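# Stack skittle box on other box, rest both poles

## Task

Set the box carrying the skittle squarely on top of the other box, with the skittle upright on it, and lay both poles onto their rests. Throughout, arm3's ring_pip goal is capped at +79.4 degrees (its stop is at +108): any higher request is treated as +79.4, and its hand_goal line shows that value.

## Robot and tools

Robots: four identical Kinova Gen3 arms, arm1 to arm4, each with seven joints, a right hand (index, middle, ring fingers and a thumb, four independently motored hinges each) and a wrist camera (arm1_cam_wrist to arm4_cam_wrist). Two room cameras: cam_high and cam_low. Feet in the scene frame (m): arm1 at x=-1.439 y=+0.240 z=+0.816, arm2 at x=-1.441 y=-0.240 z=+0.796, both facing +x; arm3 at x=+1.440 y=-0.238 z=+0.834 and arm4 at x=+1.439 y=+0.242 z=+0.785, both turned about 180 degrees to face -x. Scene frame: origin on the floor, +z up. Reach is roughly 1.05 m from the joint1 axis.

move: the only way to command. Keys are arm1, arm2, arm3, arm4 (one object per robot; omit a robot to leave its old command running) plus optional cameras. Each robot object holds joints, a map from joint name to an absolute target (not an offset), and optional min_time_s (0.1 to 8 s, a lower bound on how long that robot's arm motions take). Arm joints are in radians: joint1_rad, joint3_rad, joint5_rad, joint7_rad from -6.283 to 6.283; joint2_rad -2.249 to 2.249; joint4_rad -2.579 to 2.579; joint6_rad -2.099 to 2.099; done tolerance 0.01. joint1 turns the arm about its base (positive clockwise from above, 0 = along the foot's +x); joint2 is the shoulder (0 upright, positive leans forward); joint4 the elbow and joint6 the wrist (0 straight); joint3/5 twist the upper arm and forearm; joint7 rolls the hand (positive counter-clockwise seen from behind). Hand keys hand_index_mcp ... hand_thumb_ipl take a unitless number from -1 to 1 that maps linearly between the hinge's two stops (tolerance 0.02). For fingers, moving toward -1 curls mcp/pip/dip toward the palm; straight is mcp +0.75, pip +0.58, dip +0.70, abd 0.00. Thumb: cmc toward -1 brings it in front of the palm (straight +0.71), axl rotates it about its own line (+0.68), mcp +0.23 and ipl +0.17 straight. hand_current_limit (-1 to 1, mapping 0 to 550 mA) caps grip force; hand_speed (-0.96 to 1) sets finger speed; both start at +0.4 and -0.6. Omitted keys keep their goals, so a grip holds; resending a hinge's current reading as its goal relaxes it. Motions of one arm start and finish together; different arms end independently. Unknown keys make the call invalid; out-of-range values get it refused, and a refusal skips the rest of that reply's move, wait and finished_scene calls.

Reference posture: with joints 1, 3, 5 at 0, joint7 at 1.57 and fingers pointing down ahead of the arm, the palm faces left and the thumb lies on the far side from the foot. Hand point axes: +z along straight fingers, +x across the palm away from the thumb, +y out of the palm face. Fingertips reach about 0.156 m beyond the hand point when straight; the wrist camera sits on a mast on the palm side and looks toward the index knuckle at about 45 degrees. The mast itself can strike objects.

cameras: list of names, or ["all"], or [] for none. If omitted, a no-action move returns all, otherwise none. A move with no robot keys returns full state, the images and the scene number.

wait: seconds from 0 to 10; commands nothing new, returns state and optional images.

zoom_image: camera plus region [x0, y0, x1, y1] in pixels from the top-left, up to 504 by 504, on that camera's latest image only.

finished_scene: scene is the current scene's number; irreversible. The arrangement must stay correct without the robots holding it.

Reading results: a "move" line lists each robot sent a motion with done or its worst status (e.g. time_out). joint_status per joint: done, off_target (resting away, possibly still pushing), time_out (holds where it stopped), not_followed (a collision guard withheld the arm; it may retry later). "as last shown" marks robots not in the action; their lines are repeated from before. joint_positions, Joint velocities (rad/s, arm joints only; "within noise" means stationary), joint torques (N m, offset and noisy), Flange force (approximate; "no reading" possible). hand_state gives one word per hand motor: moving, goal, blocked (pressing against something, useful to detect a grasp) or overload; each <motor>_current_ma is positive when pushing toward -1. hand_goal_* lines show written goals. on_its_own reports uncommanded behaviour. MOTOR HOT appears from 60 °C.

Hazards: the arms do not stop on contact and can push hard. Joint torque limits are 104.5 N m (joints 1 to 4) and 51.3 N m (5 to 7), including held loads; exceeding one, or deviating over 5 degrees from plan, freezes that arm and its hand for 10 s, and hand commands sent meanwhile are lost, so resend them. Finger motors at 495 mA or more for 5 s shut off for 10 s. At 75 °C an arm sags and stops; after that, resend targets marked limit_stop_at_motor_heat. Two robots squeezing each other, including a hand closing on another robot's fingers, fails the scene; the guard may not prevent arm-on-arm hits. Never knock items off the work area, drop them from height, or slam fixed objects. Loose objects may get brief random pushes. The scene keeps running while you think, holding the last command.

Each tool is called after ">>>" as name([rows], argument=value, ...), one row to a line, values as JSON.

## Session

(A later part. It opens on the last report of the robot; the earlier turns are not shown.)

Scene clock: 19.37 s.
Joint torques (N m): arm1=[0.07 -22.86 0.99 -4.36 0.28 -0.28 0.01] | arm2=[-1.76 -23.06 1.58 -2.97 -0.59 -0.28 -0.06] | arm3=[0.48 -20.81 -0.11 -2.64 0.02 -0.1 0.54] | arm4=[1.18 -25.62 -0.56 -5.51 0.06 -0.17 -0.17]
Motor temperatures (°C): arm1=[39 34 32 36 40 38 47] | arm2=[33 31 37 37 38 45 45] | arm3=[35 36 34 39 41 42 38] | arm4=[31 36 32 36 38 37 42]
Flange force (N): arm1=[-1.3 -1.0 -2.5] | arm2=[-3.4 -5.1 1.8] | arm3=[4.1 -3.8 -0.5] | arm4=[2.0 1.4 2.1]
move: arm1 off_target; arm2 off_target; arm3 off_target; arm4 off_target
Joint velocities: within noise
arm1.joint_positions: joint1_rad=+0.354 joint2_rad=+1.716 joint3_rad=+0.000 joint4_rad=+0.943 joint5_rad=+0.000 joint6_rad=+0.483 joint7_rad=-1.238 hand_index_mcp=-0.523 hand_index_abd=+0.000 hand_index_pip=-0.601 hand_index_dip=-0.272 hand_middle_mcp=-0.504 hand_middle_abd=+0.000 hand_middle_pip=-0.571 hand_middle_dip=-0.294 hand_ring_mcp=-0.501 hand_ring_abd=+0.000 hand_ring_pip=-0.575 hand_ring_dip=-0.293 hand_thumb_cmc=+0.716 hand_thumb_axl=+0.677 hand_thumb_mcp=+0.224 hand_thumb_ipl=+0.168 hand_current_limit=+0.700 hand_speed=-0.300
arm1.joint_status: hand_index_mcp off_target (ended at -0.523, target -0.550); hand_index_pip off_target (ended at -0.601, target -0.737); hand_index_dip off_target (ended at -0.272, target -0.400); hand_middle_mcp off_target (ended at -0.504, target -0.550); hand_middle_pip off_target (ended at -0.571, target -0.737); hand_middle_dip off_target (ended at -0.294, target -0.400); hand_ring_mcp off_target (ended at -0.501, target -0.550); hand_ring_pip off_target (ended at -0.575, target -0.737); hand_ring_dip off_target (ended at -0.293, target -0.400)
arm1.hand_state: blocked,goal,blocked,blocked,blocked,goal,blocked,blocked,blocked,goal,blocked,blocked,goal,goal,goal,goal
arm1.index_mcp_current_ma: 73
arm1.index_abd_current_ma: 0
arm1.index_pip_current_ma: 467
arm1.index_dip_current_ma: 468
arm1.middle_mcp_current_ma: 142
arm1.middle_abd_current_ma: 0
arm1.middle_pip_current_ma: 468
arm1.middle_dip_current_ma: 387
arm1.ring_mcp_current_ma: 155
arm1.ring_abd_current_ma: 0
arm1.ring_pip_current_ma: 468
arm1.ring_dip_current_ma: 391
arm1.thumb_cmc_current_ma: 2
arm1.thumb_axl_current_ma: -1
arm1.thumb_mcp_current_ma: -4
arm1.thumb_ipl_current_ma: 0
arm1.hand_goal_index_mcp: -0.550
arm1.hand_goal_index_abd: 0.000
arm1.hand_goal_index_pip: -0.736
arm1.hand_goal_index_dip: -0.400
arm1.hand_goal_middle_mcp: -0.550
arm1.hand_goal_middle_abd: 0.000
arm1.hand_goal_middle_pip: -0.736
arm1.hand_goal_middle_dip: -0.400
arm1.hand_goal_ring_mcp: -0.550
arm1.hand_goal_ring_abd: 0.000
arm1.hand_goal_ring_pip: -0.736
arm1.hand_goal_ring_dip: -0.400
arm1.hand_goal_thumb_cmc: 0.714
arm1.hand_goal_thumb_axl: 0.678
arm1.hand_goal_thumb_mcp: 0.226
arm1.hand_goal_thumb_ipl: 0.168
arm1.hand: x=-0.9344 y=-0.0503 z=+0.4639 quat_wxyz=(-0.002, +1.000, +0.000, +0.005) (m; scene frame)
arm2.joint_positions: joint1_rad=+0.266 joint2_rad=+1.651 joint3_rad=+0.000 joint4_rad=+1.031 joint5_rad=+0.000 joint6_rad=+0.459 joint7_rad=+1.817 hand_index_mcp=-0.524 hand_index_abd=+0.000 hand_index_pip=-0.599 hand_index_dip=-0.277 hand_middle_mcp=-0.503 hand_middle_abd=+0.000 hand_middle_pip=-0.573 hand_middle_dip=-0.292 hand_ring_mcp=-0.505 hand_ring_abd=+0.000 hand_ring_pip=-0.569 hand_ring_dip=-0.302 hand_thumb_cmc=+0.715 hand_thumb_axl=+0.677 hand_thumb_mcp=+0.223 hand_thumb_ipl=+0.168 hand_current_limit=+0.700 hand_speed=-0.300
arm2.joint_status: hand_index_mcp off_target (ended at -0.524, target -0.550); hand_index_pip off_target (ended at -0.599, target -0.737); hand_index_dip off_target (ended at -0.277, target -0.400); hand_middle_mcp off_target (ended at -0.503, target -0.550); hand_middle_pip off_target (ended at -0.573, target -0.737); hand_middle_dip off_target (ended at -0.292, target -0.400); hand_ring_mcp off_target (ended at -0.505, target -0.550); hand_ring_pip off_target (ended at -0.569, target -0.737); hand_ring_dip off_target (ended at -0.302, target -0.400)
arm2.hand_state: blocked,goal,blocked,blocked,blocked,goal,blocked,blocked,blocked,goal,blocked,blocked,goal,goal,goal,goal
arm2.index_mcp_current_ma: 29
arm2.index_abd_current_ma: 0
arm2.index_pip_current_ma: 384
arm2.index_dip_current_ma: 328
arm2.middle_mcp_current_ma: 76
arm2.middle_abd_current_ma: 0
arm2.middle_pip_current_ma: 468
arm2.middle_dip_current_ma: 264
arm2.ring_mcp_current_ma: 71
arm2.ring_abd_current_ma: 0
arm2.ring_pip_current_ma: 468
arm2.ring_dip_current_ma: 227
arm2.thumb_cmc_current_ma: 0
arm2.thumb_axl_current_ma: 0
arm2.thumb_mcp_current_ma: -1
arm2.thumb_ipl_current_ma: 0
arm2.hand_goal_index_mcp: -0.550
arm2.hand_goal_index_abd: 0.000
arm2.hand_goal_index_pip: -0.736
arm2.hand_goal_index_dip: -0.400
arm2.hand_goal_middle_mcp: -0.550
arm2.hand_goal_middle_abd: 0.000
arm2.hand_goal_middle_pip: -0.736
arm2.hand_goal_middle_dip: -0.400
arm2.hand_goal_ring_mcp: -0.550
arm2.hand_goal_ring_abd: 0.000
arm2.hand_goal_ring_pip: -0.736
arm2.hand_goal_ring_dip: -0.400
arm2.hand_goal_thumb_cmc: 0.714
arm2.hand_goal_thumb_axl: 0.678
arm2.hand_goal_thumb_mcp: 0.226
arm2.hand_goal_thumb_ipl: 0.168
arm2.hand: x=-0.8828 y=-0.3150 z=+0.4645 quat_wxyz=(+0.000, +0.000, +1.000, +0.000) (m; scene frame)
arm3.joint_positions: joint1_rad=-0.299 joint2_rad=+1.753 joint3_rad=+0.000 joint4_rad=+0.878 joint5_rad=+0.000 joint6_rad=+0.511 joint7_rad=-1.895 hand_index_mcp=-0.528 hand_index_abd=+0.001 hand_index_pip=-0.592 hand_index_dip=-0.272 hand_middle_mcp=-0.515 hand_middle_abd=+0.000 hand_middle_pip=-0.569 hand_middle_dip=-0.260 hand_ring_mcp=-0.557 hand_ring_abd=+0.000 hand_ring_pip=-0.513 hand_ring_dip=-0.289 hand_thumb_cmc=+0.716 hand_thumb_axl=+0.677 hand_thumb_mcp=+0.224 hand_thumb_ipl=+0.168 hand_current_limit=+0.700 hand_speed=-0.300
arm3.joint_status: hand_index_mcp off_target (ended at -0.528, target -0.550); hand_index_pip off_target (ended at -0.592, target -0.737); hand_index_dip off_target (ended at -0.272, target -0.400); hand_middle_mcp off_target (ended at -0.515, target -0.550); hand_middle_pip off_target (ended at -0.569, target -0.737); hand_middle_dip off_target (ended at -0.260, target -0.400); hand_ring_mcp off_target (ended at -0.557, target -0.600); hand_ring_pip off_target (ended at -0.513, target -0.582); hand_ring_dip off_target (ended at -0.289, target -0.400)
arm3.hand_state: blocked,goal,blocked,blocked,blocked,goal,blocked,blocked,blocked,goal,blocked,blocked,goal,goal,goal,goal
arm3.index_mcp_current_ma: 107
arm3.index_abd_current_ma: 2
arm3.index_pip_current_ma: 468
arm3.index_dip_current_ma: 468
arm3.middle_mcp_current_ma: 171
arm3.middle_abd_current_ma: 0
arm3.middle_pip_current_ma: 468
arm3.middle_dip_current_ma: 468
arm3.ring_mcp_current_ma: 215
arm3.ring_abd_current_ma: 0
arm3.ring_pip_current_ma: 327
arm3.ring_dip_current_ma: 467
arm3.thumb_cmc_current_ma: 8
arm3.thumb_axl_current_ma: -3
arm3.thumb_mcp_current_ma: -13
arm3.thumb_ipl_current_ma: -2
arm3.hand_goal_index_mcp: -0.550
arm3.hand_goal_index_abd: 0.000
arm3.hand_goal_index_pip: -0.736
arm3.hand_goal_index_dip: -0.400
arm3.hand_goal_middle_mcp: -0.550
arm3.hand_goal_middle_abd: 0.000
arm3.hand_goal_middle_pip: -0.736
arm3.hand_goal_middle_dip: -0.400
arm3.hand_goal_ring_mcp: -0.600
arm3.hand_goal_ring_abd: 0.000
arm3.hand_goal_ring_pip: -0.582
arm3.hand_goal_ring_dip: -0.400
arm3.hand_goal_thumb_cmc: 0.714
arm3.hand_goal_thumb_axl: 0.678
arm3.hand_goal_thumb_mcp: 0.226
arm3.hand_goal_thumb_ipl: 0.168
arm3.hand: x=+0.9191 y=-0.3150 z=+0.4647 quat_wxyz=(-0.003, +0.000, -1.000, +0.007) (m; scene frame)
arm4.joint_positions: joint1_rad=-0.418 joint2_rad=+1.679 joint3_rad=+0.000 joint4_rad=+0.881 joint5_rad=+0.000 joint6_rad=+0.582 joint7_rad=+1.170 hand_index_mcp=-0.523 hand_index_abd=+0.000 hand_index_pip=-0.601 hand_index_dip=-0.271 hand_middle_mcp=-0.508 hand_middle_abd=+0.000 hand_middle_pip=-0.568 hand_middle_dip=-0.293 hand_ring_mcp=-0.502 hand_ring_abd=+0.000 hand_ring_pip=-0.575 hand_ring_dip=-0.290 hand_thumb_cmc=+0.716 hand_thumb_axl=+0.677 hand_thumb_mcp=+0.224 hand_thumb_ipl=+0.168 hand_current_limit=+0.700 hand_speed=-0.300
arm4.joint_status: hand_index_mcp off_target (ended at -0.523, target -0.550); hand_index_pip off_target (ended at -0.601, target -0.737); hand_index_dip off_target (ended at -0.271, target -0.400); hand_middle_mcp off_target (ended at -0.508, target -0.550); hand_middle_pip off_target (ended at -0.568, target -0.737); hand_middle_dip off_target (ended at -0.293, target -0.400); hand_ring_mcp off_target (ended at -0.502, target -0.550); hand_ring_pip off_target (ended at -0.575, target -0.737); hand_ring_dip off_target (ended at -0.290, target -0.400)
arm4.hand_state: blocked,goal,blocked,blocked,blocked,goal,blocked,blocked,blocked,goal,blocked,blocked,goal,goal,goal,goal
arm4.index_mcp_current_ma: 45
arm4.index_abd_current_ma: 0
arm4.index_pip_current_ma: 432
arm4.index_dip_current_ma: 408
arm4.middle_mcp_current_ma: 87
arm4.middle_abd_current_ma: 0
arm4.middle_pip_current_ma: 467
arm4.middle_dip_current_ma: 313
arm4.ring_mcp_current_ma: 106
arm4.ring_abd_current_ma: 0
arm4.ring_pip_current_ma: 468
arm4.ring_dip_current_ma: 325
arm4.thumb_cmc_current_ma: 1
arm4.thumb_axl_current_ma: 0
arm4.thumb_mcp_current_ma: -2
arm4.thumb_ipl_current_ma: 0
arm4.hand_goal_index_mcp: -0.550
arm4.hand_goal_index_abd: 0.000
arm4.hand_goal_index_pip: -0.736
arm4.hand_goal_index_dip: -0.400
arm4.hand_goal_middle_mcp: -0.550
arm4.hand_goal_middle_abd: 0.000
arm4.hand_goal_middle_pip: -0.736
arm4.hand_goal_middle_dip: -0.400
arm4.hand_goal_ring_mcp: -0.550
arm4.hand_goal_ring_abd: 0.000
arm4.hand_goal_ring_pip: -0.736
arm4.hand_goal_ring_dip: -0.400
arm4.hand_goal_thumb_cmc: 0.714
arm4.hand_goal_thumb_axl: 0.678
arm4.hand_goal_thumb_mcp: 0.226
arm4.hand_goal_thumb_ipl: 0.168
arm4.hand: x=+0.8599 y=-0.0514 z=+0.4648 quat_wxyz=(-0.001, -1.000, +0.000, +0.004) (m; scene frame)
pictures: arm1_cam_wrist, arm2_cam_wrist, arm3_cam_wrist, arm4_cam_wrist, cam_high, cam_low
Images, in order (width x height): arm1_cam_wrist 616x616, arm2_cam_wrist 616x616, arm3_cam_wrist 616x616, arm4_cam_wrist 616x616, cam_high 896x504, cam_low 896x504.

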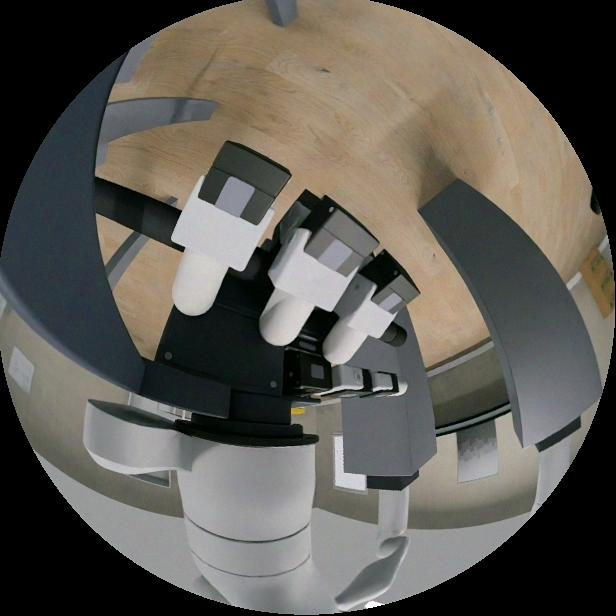

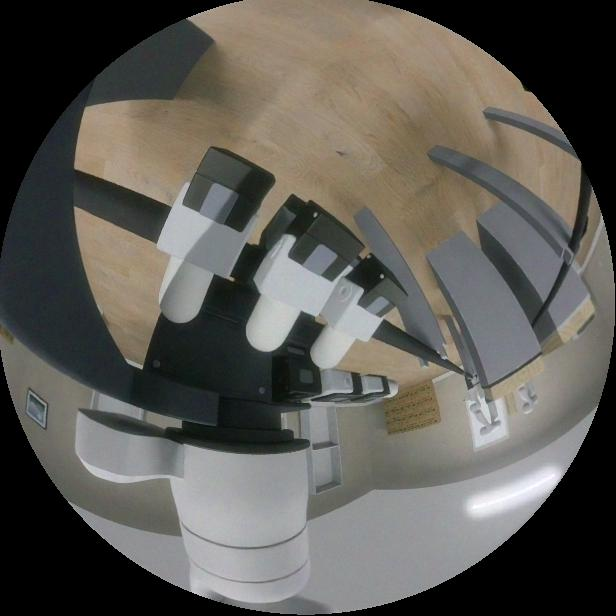

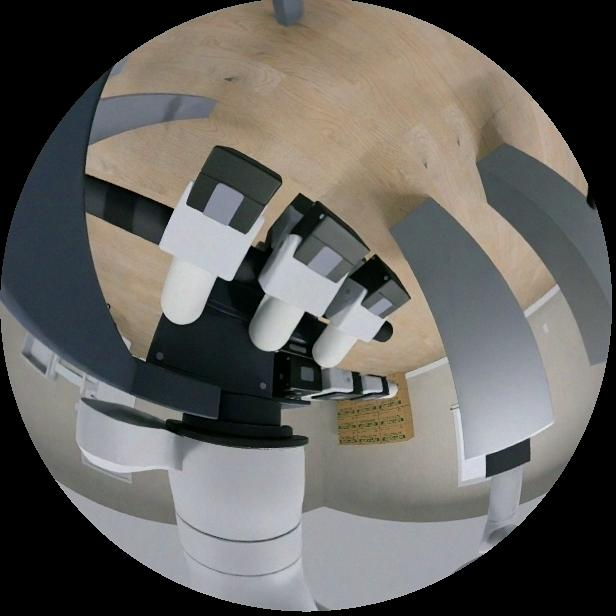

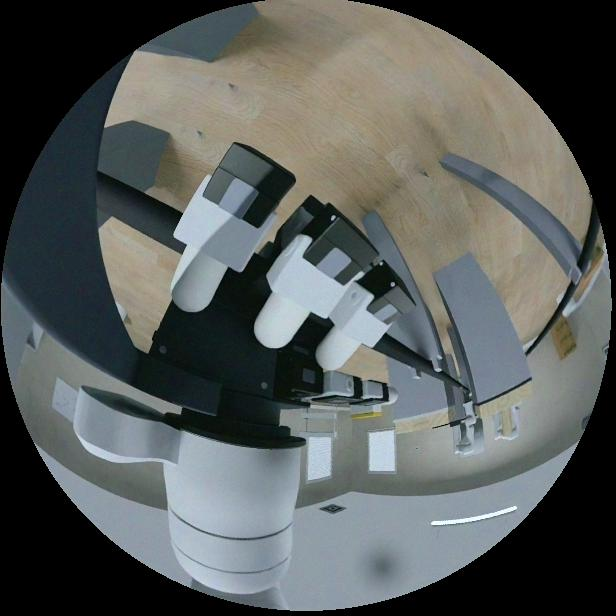

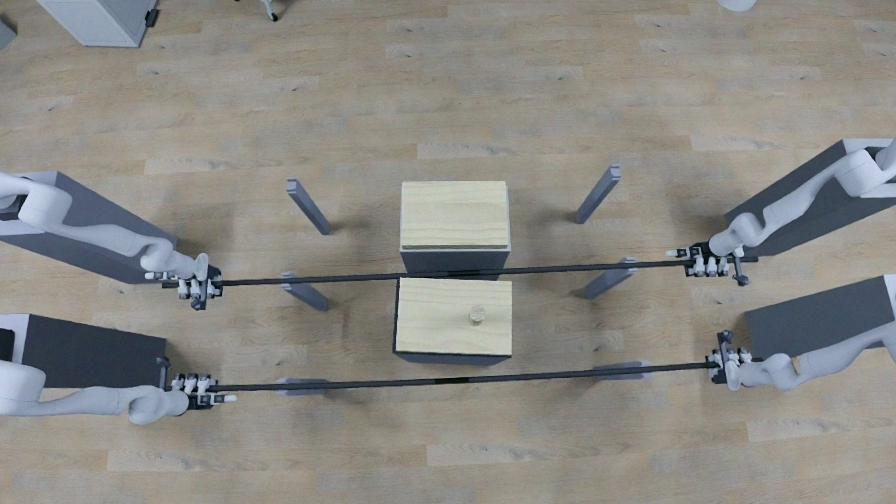

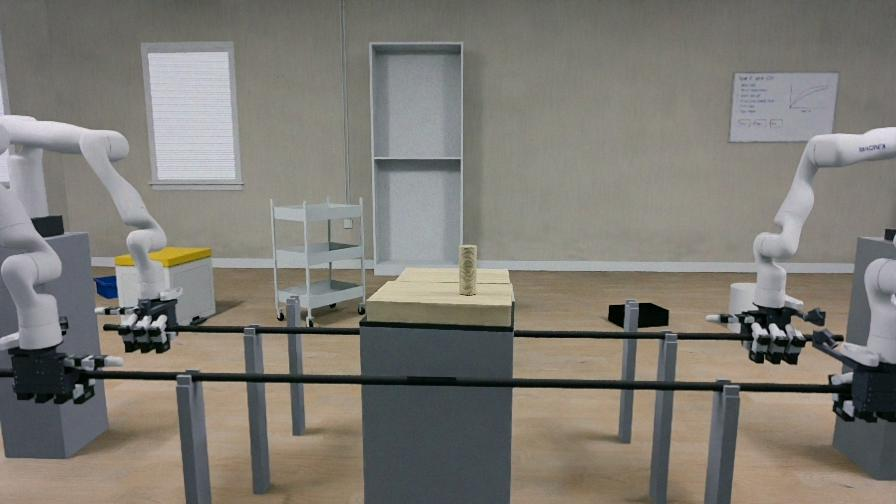

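>>> move(arm1={"joints":{"hand_index_mcp":-0.56,"hand_index_pip":-0.75,"hand_index_dip":0.03,"hand_middle_mcp":-0.68,"hand_middle_pip":-0.75,"hand_middle_dip":0.3,"hand_ring_mcp":-0.68,"hand_ring_pip":-0.75,"hand_ring_dip":0.3}}, arm2={"joints":{"hand_index_mcp":-0.66,"hand_index_pip":-0.75,"hand_index_dip":0.3,"hand_middle_mcp":-0.68,"hand_middle_pip":-0.75,"hand_middle_dip":0.3,"hand_ring_mcp":-0.68,"hand_ring_pip":-0.75,"hand_ring_dip":0.3}}, arm3={"joints":{"hand_index_mcp":-0.54,"hand_index_pip":-0.75,"hand_index_dip":-0.03,"hand_middle_mcp":-0.64,"hand_middle_pip":-0.75,"hand_middle_dip":0.3,"hand_ring_mcp":-0.74,"hand_ring_pip":-0.582,"hand_ring_dip":0.2}}, arm4={"joints":{"hand_index_mcp":-0.56,"hand_index_pip":-0.75,"hand_index_dip":0.02,"hand_middle_mcp":-0.68,"hand_middle_pip":-0.75,"hand_middle_dip":0.3,"hand_ring_mcp":-0.68,"hand_ring_pip":-0.75,"hand_ring_dip":0.3}})

>>> move(arm1={"joints":{"joint1_rad":0.3543,"joint2_rad":1.5399,"joint4_rad":1.1338,"joint6_rad":0.4678,"joint7_rad":-1.2385},"min_time_s":1.3}, arm2={"joints":{"joint1_rad":0.2663,"joint2_rad":1.4814,"joint4_rad":1.2000,"joint6_rad":0.4602,"joint7_rad":1.8171},"min_time_s":1.3}, arm3={"joints":{"joint1_rad":-0.3003,"joint2_rad":1.5737,"joint4_rad":1.0817,"joint6_rad":0.4861,"joint7_rad":-1.8971},"min_time_s":1.3}, arm4={"joints":{"joint1_rad":-0.4184,"joint2_rad":1.5060,"joint4_rad":1.0591,"joint6_rad":0.5765,"joint7_rad":1.1704},"min_time_s":1.3}, cameras=["all"])

Scene clock: 22.03 s.
Joint torques (N m): arm1=[0.04 -22.78 0.97 -4.35 0.26 -0.26 0.02] | arm2=[-1.65 -23.16 1.68 -3.07 -0.6 -0.25 -0.06] | arm3=[0.42 -20.73 -0.11 -2.3 -0.04 0.08 0.53] | arm4=[1.22 -25.61 -0.57 -5.51 0.04 -0.18 -0.16]
Motor temperatures (°C): arm1=[39 34 32 36 40 38 47] | arm2=[33 31 37 37 38 45 45] | arm3=[35 36 34 39 41 42 38] | arm4=[31 36 32 36 38 37 42]
Flange force (N): arm1=[-1.4 -1.0 -2.6] | arm2=[-3.0 -4.8 1.7] | arm3=[5.2 -3.9 0.3] | arm4=[1.9 1.5 2.2]
move: arm1 off_target; arm2 off_target; arm3 off_target; arm4 off_target
Joint velocities: within noise
arm1.joint_positions: joint1_rad=+0.354 joint2_rad=+1.716 joint3_rad=+0.000 joint4_rad=+0.943 joint5_rad=+0.000 joint6_rad=+0.483 joint7_rad=-1.238 hand_index_mcp=-0.471 hand_index_abd=+0.000 hand_index_pip=-0.741 hand_index_dip=-0.048 hand_middle_mcp=-0.593 hand_middle_abd=+0.000 hand_middle_pip=-0.715 hand_middle_dip=+0.299 hand_ring_mcp=-0.586 hand_ring_abd=+0.000 hand_ring_pip=-0.722 hand_ring_dip=+0.299 hand_thumb_cmc=+0.716 hand_thumb_axl=+0.670 hand_thumb_mcp=+0.224 hand_thumb_ipl=+0.168 hand_current_limit=+0.700 hand_speed=-0.300
arm1.joint_status: hand_index_mcp off_target (ended at -0.471, target -0.560); hand_index_dip off_target (ended at -0.048, target +0.030); hand_middle_mcp off_target (ended at -0.593, target -0.680); hand_middle_pip off_target (ended at -0.715, target -0.750); hand_ring_mcp off_target (ended at -0.586, target -0.680); hand_ring_pip off_target (ended at -0.722, target -0.750); the others done
arm1.hand_state: blocked,goal,goal,blocked,blocked,goal,blocked,goal,blocked,goal,blocked,goal,goal,goal,goal,goal
arm1.index_mcp_current_ma: 333
arm1.index_abd_current_ma: 0
arm1.index_pip_current_ma: 17
arm1.index_dip_current_ma: -262
arm1.middle_mcp_current_ma: 325
arm1.middle_abd_current_ma: 0
arm1.middle_pip_current_ma: 94
arm1.middle_dip_current_ma: -1
arm1.ring_mcp_current_ma: 355
arm1.ring_abd_current_ma: 0
arm1.ring_pip_current_ma: 69
arm1.ring_dip_current_ma: -1
arm1.thumb_cmc_current_ma: 2
arm1.thumb_axl_current_ma: -17
arm1.thumb_mcp_current_ma: -4
arm1.thumb_ipl_current_ma: 0
arm1.hand_goal_index_mcp: -0.560
arm1.hand_goal_index_abd: 0.000
arm1.hand_goal_index_pip: -0.750
arm1.hand_goal_index_dip: 0.030
arm1.hand_goal_middle_mcp: -0.680
arm1.hand_goal_middle_abd: 0.000
arm1.hand_goal_middle_pip: -0.750
arm1.hand_goal_middle_dip: 0.300
arm1.hand_goal_ring_mcp: -0.680
arm1.hand_goal_ring_abd: 0.000
arm1.hand_goal_ring_pip: -0.750
arm1.hand_goal_ring_dip: 0.300
arm1.hand_goal_thumb_cmc: 0.714
arm1.hand_goal_thumb_axl: 0.678
arm1.hand_goal_thumb_mcp: 0.226
arm1.hand_goal_thumb_ipl: 0.168
arm1.hand: x=-0.9344 y=-0.0503 z=+0.4639 quat_wxyz=(-0.002, +1.000, +0.000, +0.005) (m; scene frame)
arm2.joint_positions: joint1_rad=+0.266 joint2_rad=+1.651 joint3_rad=+0.000 joint4_rad=+1.031 joint5_rad=+0.000 joint6_rad=+0.459 joint7_rad=+1.817 hand_index_mcp=-0.560 hand_index_abd=+0.006 hand_index_pip=-0.731 hand_index_dip=+0.301 hand_middle_mcp=-0.590 hand_middle_abd=+0.000 hand_middle_pip=-0.717 hand_middle_dip=+0.299 hand_ring_mcp=-0.595 hand_ring_abd=+0.000 hand_ring_pip=-0.713 hand_ring_dip=+0.299 hand_thumb_cmc=+0.740 hand_thumb_axl=+0.666 hand_thumb_mcp=+0.223 hand_thumb_ipl=+0.168 hand_current_limit=+0.700 hand_speed=-0.300
arm2.joint_status: hand_index_mcp off_target (ended at -0.560, target -0.660); hand_middle_mcp off_target (ended at -0.590, target -0.680); hand_middle_pip off_target (ended at -0.717, target -0.750); hand_ring_mcp off_target (ended at -0.595, target -0.680); hand_ring_pip off_target (ended at -0.713, target -0.750); the others done
arm2.hand_state: blocked,goal,goal,goal,blocked,goal,blocked,goal,blocked,goal,blocked,goal,blocked,goal,goal,goal
arm2.index_mcp_current_ma: 255
arm2.index_abd_current_ma: 2
arm2.index_pip_current_ma: 15
arm2.index_dip_current_ma: 0
arm2.middle_mcp_current_ma: 214
arm2.middle_abd_current_ma: 0
arm2.middle_pip_current_ma: 38
arm2.middle_dip_current_ma: 0
arm2.ring_mcp_current_ma: 198
arm2.ring_abd_current_ma: 0
arm2.ring_pip_current_ma: 46
arm2.ring_dip_current_ma: 0
arm2.thumb_cmc_current_ma: 27
arm2.thumb_axl_current_ma: -11
arm2.thumb_mcp_current_ma: -1
arm2.thumb_ipl_current_ma: 0
arm2.hand_goal_index_mcp: -0.660
arm2.hand_goal_index_abd: 0.000
arm2.hand_goal_index_pip: -0.750
arm2.hand_goal_index_dip: 0.300
arm2.hand_goal_middle_mcp: -0.680
arm2.hand_goal_middle_abd: 0.000
arm2.hand_goal_middle_pip: -0.750
arm2.hand_goal_middle_dip: 0.300
arm2.hand_goal_ring_mcp: -0.680
arm2.hand_goal_ring_abd: 0.000
arm2.hand_goal_ring_pip: -0.750
arm2.hand_goal_ring_dip: 0.300
arm2.hand_goal_thumb_cmc: 0.714
arm2.hand_goal_thumb_axl: 0.678
arm2.hand_goal_thumb_mcp: 0.226
arm2.hand_goal_thumb_ipl: 0.168
arm2.hand: x=-0.8828 y=-0.3150 z=+0.4645 quat_wxyz=(+0.000, +0.000, +1.000, +0.000) (m; scene frame)
arm3.joint_positions: joint1_rad=-0.299 joint2_rad=+1.753 joint3_rad=+0.000 joint4_rad=+0.878 joint5_rad=+0.000 joint6_rad=+0.511 joint7_rad=-1.895 hand_index_mcp=-0.480 hand_index_abd=+0.003 hand_index_pip=-0.715 hand_index_dip=-0.084 hand_middle_mcp=-0.577 hand_middle_abd=+0.000 hand_middle_pip=-0.729 hand_middle_dip=+0.298 hand_ring_mcp=-0.678 hand_ring_abd=+0.000 hand_ring_pip=-0.559 hand_ring_dip=+0.198 hand_thumb_cmc=+0.716 hand_thumb_axl=+0.670 hand_thumb_mcp=+0.224 hand_thumb_ipl=+0.168 hand_current_limit=+0.700 hand_speed=-0.300
arm3.joint_status: hand_index_mcp off_target (ended at -0.480, target -0.540); hand_index_pip off_target (ended at -0.715, target -0.750); hand_index_dip off_target (ended at -0.084, target -0.030); hand_middle_mcp off_target (ended at -0.577, target -0.640); hand_middle_pip off_target (ended at -0.729, target -0.750); hand_ring_mcp off_target (ended at -0.678, target -0.740); hand_ring_pip off_target (ended at -0.559, target -0.582); the others done
arm3.hand_state: blocked,goal,blocked,blocked,blocked,goal,blocked,goal,blocked,goal,blocked,goal,goal,goal,goal,goal
arm3.index_mcp_current_ma: 301
arm3.index_abd_current_ma: 10
arm3.index_pip_current_ma: 163
arm3.index_dip_current_ma: -258
arm3.middle_mcp_current_ma: 317
arm3.middle_abd_current_ma: 0
arm3.middle_pip_current_ma: 93
arm3.middle_dip_current_ma: -7
arm3.ring_mcp_current_ma: 312
arm3.ring_abd_current_ma: 0
arm3.ring_pip_current_ma: 103
arm3.ring_dip_current_ma: -8
arm3.thumb_cmc_current_ma: 8
arm3.thumb_axl_current_ma: -43
arm3.thumb_mcp_current_ma: -13
arm3.thumb_ipl_current_ma: -2
arm3.hand_goal_index_mcp: -0.540
arm3.hand_goal_index_abd: 0.000
arm3.hand_goal_index_pip: -0.750
arm3.hand_goal_index_dip: -0.030
arm3.hand_goal_middle_mcp: -0.640
arm3.hand_goal_middle_abd: 0.000
arm3.hand_goal_middle_pip: -0.750
arm3.hand_goal_middle_dip: 0.300
arm3.hand_goal_ring_mcp: -0.740
arm3.hand_goal_ring_abd: 0.000
arm3.hand_goal_ring_pip: -0.582
arm3.hand_goal_ring_dip: 0.200
arm3.hand_goal_thumb_cmc: 0.714
arm3.hand_goal_thumb_axl: 0.678
arm3.hand_goal_thumb_mcp: 0.226
arm3.hand_goal_thumb_ipl: 0.168
arm3.hand: x=+0.9192 y=-0.3150 z=+0.4646 quat_wxyz=(-0.004, +0.000, -1.000, +0.007) (m; scene frame)
arm4.joint_positions: joint1_rad=-0.418 joint2_rad=+1.679 joint3_rad=+0.000 joint4_rad=+0.881 joint5_rad=+0.000 joint6_rad=+0.582 joint7_rad=+1.170 hand_index_mcp=-0.474 hand_index_abd=+0.000 hand_index_pip=-0.733 hand_index_dip=-0.059 hand_middle_mcp=-0.598 hand_middle_abd=+0.000 hand_middle_pip=-0.709 hand_middle_dip=+0.300 hand_ring_mcp=-0.589 hand_ring_abd=+0.000 hand_ring_pip=-0.719 hand_ring_dip=+0.299 hand_thumb_cmc=+0.716 hand_thumb_axl=+0.671 hand_thumb_mcp=+0.224 hand_thumb_ipl=+0.168 hand_current_limit=+0.700 hand_speed=-0.300
arm4.joint_status: hand_index_mcp off_target (ended at -0.474, target -0.560); hand_index_dip off_target (ended at -0.059, target +0.020); hand_middle_mcp off_target (ended at -0.598, target -0.680); hand_middle_pip off_target (ended at -0.709, target -0.750); hand_ring_mcp off_target (ended at -0.589, target -0.680); hand_ring_pip off_target (ended at -0.719, target -0.750); the others done
arm4.hand_state: blocked,goal,goal,blocked,blocked,goal,blocked,goal,blocked,goal,blocked,goal,goal,goal,goal,goal
arm4.index_mcp_current_ma: 245
arm4.index_abd_current_ma: 0
arm4.index_pip_current_ma: 20
arm4.index_dip_current_ma: -201
arm4.middle_mcp_current_ma: 228
arm4.middle_abd_current_ma: 0
arm4.middle_pip_current_ma: 77
arm4.middle_dip_current_ma: 0
arm4.ring_mcp_current_ma: 267
arm4.ring_abd_current_ma: 0
arm4.ring_pip_current_ma: 50
arm4.ring_dip_current_ma: 0
arm4.thumb_cmc_current_ma: 1
arm4.thumb_axl_current_ma: -8
arm4.thumb_mcp_current_ma: -2
arm4.thumb_ipl_current_ma: 0
arm4.hand_goal_index_mcp: -0.560
arm4.hand_goal_index_abd: 0.000
arm4.hand_goal_index_pip: -0.750
arm4.hand_goal_index_dip: 0.020
arm4.hand_goal_middle_mcp: -0.680
arm4.hand_goal_middle_abd: 0.000
arm4.hand_goal_middle_pip: -0.750
arm4.hand_goal_middle_dip: 0.300
arm4.hand_goal_ring_mcp: -0.680
arm4.hand_goal_ring_abd: 0.000
arm4.hand_goal_ring_pip: -0.750
arm4.hand_goal_ring_dip: 0.300
arm4.hand_goal_thumb_cmc: 0.714
arm4.hand_goal_thumb_axl: 0.678
arm4.hand_goal_thumb_mcp: 0.226
arm4.hand_goal_thumb_ipl: 0.168
arm4.hand: x=+0.8599 y=-0.0514 z=+0.4648 quat_wxyz=(-0.001, -1.000, +0.000, +0.004) (m; scene frame)
pictures: none

Scene clock: 23.73 s.
Joint torques (N m): arm1=[0.25 -23.48 1.23 -4.1 0.34 -0.14 0.04] | arm2=[-1.67 -23.64 1.66 -2.79 -0.6 0.08 -0.06] | arm3=[0.55 -22.68 0.1 -2.12 -0.01 0.43 0.53] | arm4=[1.04 -26.26 -0.74 -5.29 -0.05 -0.01 -0.2]
Motor temperatures (°C): arm1=[39 34 32 36 40 38 47] | arm2=[33 31 37 37 38 45 45] | arm3=[35 36 34 39 41 42 38] | arm4=[31 36 32 36 38 37 42]
Flange force (N): arm1=[-0.2 -1.0 -0.5] | arm2=[-3.4 -5.0 2.9] | arm3=[5.5 -4.2 3.5] | arm4=[0.5 1.6 4.2]
move: arm1 done; arm2 done; arm3 done; arm4 done
Joint velocities: within noise
arm1.joint_positions: joint1_rad=+0.354 joint2_rad=+1.540 joint3_rad=+0.000 joint4_rad=+1.134 joint5_rad=+0.000 joint6_rad=+0.468 joint7_rad=-1.238 hand_index_mcp=-0.471 hand_index_abd=+0.000 hand_index_pip=-0.742 hand_index_dip=-0.047 hand_middle_mcp=-0.593 hand_middle_abd=+0.000 hand_middle_pip=-0.715 hand_middle_dip=+0.299 hand_ring_mcp=-0.586 hand_ring_abd=+0.000 hand_ring_pip=-0.723 hand_ring_dip=+0.300 hand_thumb_cmc=+0.716 hand_thumb_axl=+0.670 hand_thumb_mcp=+0.224 hand_thumb_ipl=+0.168 hand_current_limit=+0.700 hand_speed=-0.300
arm1.joint_status: all done
arm1.hand_state: blocked,goal,goal,blocked,blocked,goal,blocked,goal,blocked,goal,blocked,goal,goal,goal,goal,goal
arm1.index_mcp_current_ma: 335
arm1.index_abd_current_ma: 0
arm1.index_pip_current_ma: 15
arm1.index_dip_current_ma: -259
arm1.middle_mcp_current_ma: 325
arm1.middle_abd_current_ma: 0
arm1.middle_pip_current_ma: 94
arm1.middle_dip_current_ma: -1
arm1.ring_mcp_current_ma: 355
arm1.ring_abd_current_ma: 0
arm1.ring_pip_current_ma: 66
arm1.ring_dip_current_ma: 0
arm1.thumb_cmc_current_ma: 2
arm1.thumb_axl_current_ma: -17
arm1.thumb_mcp_current_ma: -4
arm1.thumb_ipl_current_ma: 0
arm1.hand_goal_index_mcp: -0.560
arm1.hand_goal_index_abd: 0.000
arm1.hand_goal_index_pip: -0.750
arm1.hand_goal_index_dip: 0.030
arm1.hand_goal_middle_mcp: -0.680
arm1.hand_goal_middle_abd: 0.000
arm1.hand_goal_middle_pip: -0.750
arm1.hand_goal_middle_dip: 0.300
arm1.hand_goal_ring_mcp: -0.680
arm1.hand_goal_ring_abd: 0.000
arm1.hand_goal_ring_pip: -0.750
arm1.hand_goal_ring_dip: 0.300
arm1.hand_goal_thumb_cmc: 0.714
arm1.hand_goal_thumb_axl: 0.678
arm1.hand_goal_thumb_mcp: 0.226
arm1.hand_goal_thumb_ipl: 0.168
arm1.hand: x=-0.9351 y=-0.0506 z=+0.5353 quat_wxyz=(-0.002, +1.000, +0.000, +0.005) (m; scene frame)
arm2.joint_positions: joint1_rad=+0.266 joint2_rad=+1.481 joint3_rad=+0.000 joint4_rad=+1.200 joint5_rad=+0.000 joint6_rad=+0.460 joint7_rad=+1.817 hand_index_mcp=-0.560 hand_index_abd=+0.006 hand_index_pip=-0.731 hand_index_dip=+0.301 hand_middle_mcp=-0.590 hand_middle_abd=+0.000 hand_middle_pip=-0.717 hand_middle_dip=+0.299 hand_ring_mcp=-0.595 hand_ring_abd=+0.000 hand_ring_pip=-0.714 hand_ring_dip=+0.300 hand_thumb_cmc=+0.740 hand_thumb_axl=+0.666 hand_thumb_mcp=+0.223 hand_thumb_ipl=+0.168 hand_current_limit=+0.700 hand_speed=-0.300
arm2.joint_status: all done
arm2.hand_state: blocked,goal,goal,goal,blocked,goal,blocked,goal,blocked,goal,blocked,goal,blocked,goal,goal,goal
arm2.index_mcp_current_ma: 255
arm2.index_abd_current_ma: 2
arm2.index_pip_current_ma: 16
arm2.index_dip_current_ma: 0
arm2.middle_mcp_current_ma: 214
arm2.middle_abd_current_ma: 0
arm2.middle_pip_current_ma: 38
arm2.middle_dip_current_ma: 0
arm2.ring_mcp_current_ma: 198
arm2.ring_abd_current_ma: 0
arm2.ring_pip_current_ma: 44
arm2.ring_dip_current_ma: 0
arm2.thumb_cmc_current_ma: 26
arm2.thumb_axl_current_ma: -11
arm2.thumb_mcp_current_ma: -1
arm2.thumb_ipl_current_ma: 0
arm2.hand_goal_index_mcp: -0.660
arm2.hand_goal_index_abd: 0.000
arm2.hand_goal_index_pip: -0.750
arm2.hand_goal_index_dip: 0.300
arm2.hand_goal_middle_mcp: -0.680
arm2.hand_goal_middle_abd: 0.000
arm2.hand_goal_middle_pip: -0.750
arm2.hand_goal_middle_dip: 0.300
arm2.hand_goal_ring_mcp: -0.680
arm2.hand_goal_ring_abd: 0.000
arm2.hand_goal_ring_pip: -0.750
arm2.hand_goal_ring_dip: 0.300
arm2.hand_goal_thumb_cmc: 0.714
arm2.hand_goal_thumb_axl: 0.678
arm2.hand_goal_thumb_mcp: 0.226
arm2.hand_goal_thumb_ipl: 0.168
arm2.hand: x=-0.8828 y=-0.3150 z=+0.5360 quat_wxyz=(+0.000, +0.000, +1.000, +0.000) (m; scene frame)
arm3.joint_positions: joint1_rad=-0.300 joint2_rad=+1.574 joint3_rad=+0.000 joint4_rad=+1.082 joint5_rad=+0.000 joint6_rad=+0.486 joint7_rad=-1.897 hand_index_mcp=-0.477 hand_index_abd=+0.003 hand_index_pip=-0.720 hand_index_dip=-0.079 hand_middle_mcp=-0.577 hand_middle_abd=+0.000 hand_middle_pip=-0.730 hand_middle_dip=+0.298 hand_ring_mcp=-0.678 hand_ring_abd=+0.000 hand_ring_pip=-0.560 hand_ring_dip=+0.199 hand_thumb_cmc=+0.716 hand_thumb_axl=+0.670 hand_thumb_mcp=+0.224 hand_thumb_ipl=+0.168 hand_current_limit=+0.700 hand_speed=-0.300
arm3.joint_status: all done
arm3.hand_state: blocked,goal,blocked,blocked,blocked,goal,blocked,goal,blocked,goal,blocked,goal,goal,goal,goal,goal
arm3.index_mcp_current_ma: 317
arm3.index_abd_current_ma: 10
arm3.index_pip_current_ma: 137
arm3.index_dip_current_ma: -234
arm3.middle_mcp_current_ma: 317
arm3.middle_abd_current_ma: 0
arm3.middle_pip_current_ma: 93
arm3.middle_dip_current_ma: -7
arm3.ring_mcp_current_ma: 312
arm3.ring_abd_current_ma: 0
arm3.ring_pip_current_ma: 98
arm3.ring_dip_current_ma: -4
arm3.thumb_cmc_current_ma: 8
arm3.thumb_axl_current_ma: -43
arm3.thumb_mcp_current_ma: -13
arm3.thumb_ipl_current_ma: -2
arm3.hand_goal_index_mcp: -0.540
arm3.hand_goal_index_abd: 0.000
arm3.hand_goal_index_pip: -0.750
arm3.hand_goal_index_dip: -0.030
arm3.hand_goal_middle_mcp: -0.640
arm3.hand_goal_middle_abd: 0.000
arm3.hand_goal_middle_pip: -0.750
arm3.hand_goal_middle_dip: 0.300
arm3.hand_goal_ring_mcp: -0.740
arm3.hand_goal_ring_abd: 0.000
arm3.hand_goal_ring_pip: -0.582
arm3.hand_goal_ring_dip: 0.200
arm3.hand_goal_thumb_cmc: 0.714
arm3.hand_goal_thumb_axl: 0.678
arm3.hand_goal_thumb_mcp: 0.226
arm3.hand_goal_thumb_ipl: 0.168
arm3.hand: x=+0.9186 y=-0.3150 z=+0.5361 quat_wxyz=(-0.003, +0.000, -1.000, +0.007) (m; scene frame)
arm4.joint_positions: joint1_rad=-0.418 joint2_rad=+1.506 joint3_rad=+0.000 joint4_rad=+1.059 joint5_rad=+0.000 joint6_rad=+0.577 joint7_rad=+1.170 hand_index_mcp=-0.474 hand_index_abd=+0.000 hand_index_pip=-0.733 hand_index_dip=-0.059 hand_middle_mcp=-0.598 hand_middle_abd=+0.000 hand_middle_pip=-0.710 hand_middle_dip=+0.301 hand_ring_mcp=-0.589 hand_ring_abd=+0.000 hand_ring_pip=-0.719 hand_ring_dip=+0.299 hand_thumb_cmc=+0.716 hand_thumb_axl=+0.671 hand_thumb_mcp=+0.224 hand_thumb_ipl=+0.168 hand_current_limit=+0.700 hand_speed=-0.300
arm4.joint_status: all done
arm4.hand_state: blocked,goal,goal,blocked,blocked,goal,blocked,goal,blocked,goal,blocked,goal,goal,goal,goal,goal
arm4.index_mcp_current_ma: 245
arm4.index_abd_current_ma: 0
arm4.index_pip_current_ma: 20
arm4.index_dip_current_ma: -200
arm4.middle_mcp_current_ma: 227
arm4.middle_abd_current_ma: 0
arm4.middle_pip_current_ma: 72
arm4.middle_dip_current_ma: 0
arm4.ring_mcp_current_ma: 267
arm4.ring_abd_current_ma: 0
arm4.ring_pip_current_ma: 50
arm4.ring_dip_current_ma: 0
arm4.thumb_cmc_current_ma: 1
arm4.thumb_axl_current_ma: -8
arm4.thumb_mcp_current_ma: -2
arm4.thumb_ipl_current_ma: 0
arm4.hand_goal_index_mcp: -0.560
arm4.hand_goal_index_abd: 0.000
arm4.hand_goal_index_pip: -0.750
arm4.hand_goal_index_dip: 0.020
arm4.hand_goal_middle_mcp: -0.680
arm4.hand_goal_middle_abd: 0.000
arm4.hand_goal_middle_pip: -0.750
arm4.hand_goal_middle_dip: 0.300
arm4.hand_goal_ring_mcp: -0.680
arm4.hand_goal_ring_abd: 0.000
arm4.hand_goal_ring_pip: -0.750
arm4.hand_goal_ring_dip: 0.300
arm4.hand_goal_thumb_cmc: 0.714
arm4.hand_goal_thumb_axl: 0.678
arm4.hand_goal_thumb_mcp: 0.226
arm4.hand_goal_thumb_ipl: 0.168
arm4.hand: x=+0.8605 y=-0.0513 z=+0.5362 quat_wxyz=(-0.001, -1.000, +0.000, +0.004) (m; scene frame)
pictures: arm1_cam_wrist, arm2_cam_wrist, arm3_cam_wrist, arm4_cam_wrist, cam_high, cam_low
Images, in order (width x height): arm1_cam_wrist 616x616, arm2_cam_wrist 616x616, arm3_cam_wrist 616x616, arm4_cam_wrist 616x616, cam_high 896x504, cam_low 896x504.

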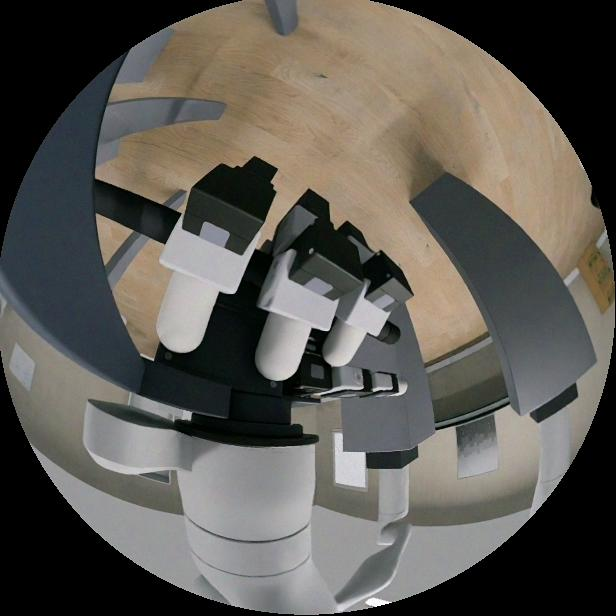

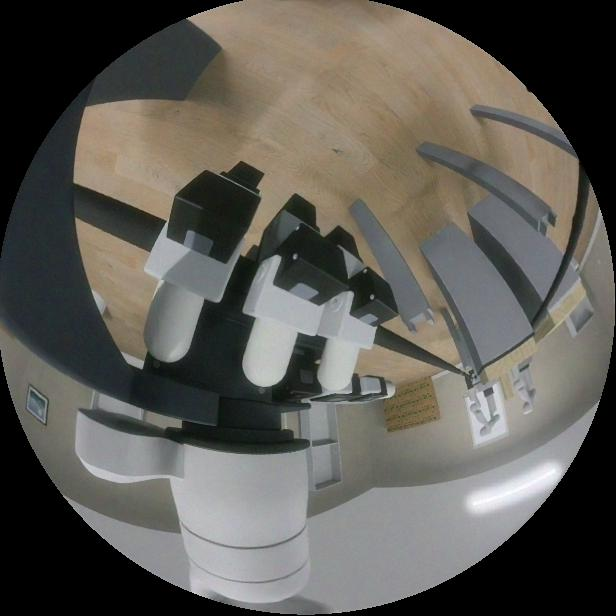

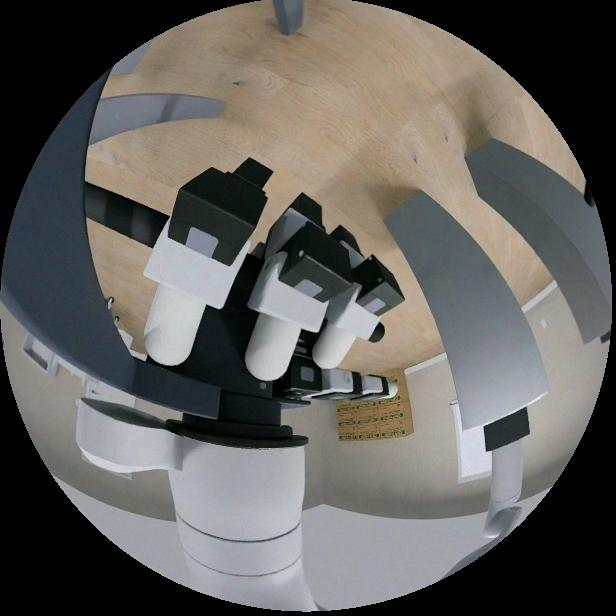

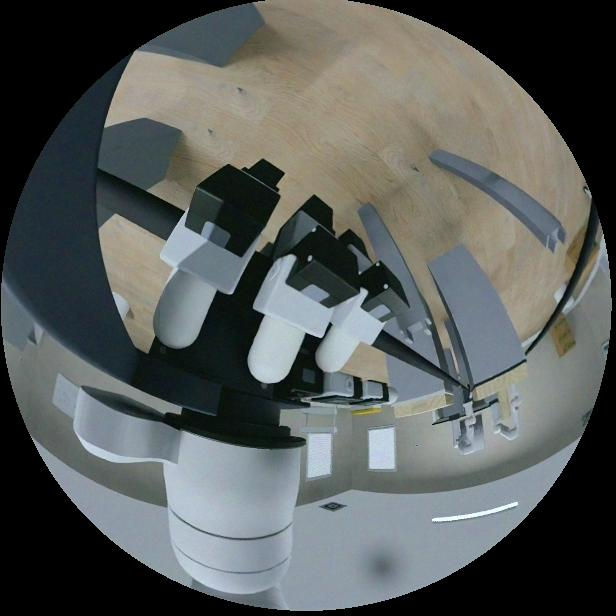

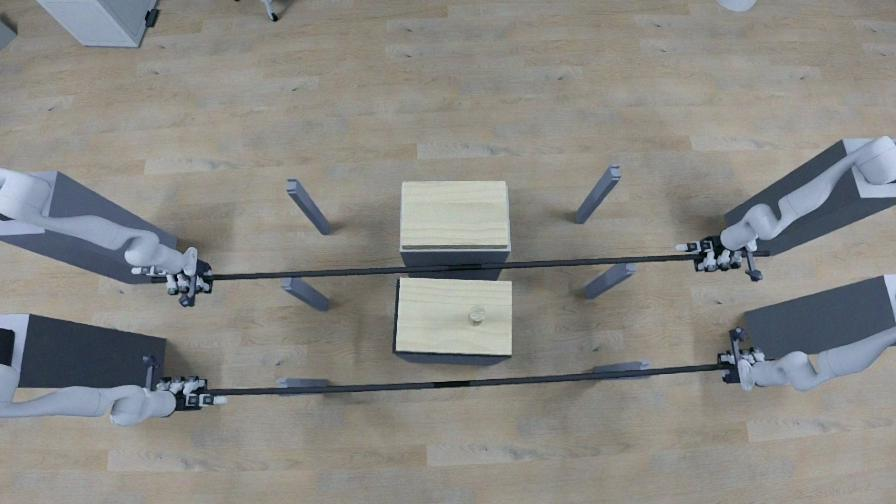

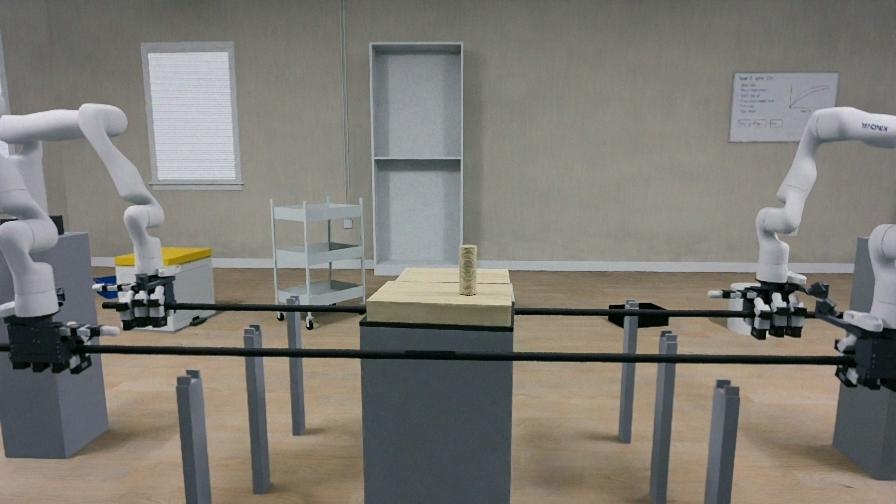

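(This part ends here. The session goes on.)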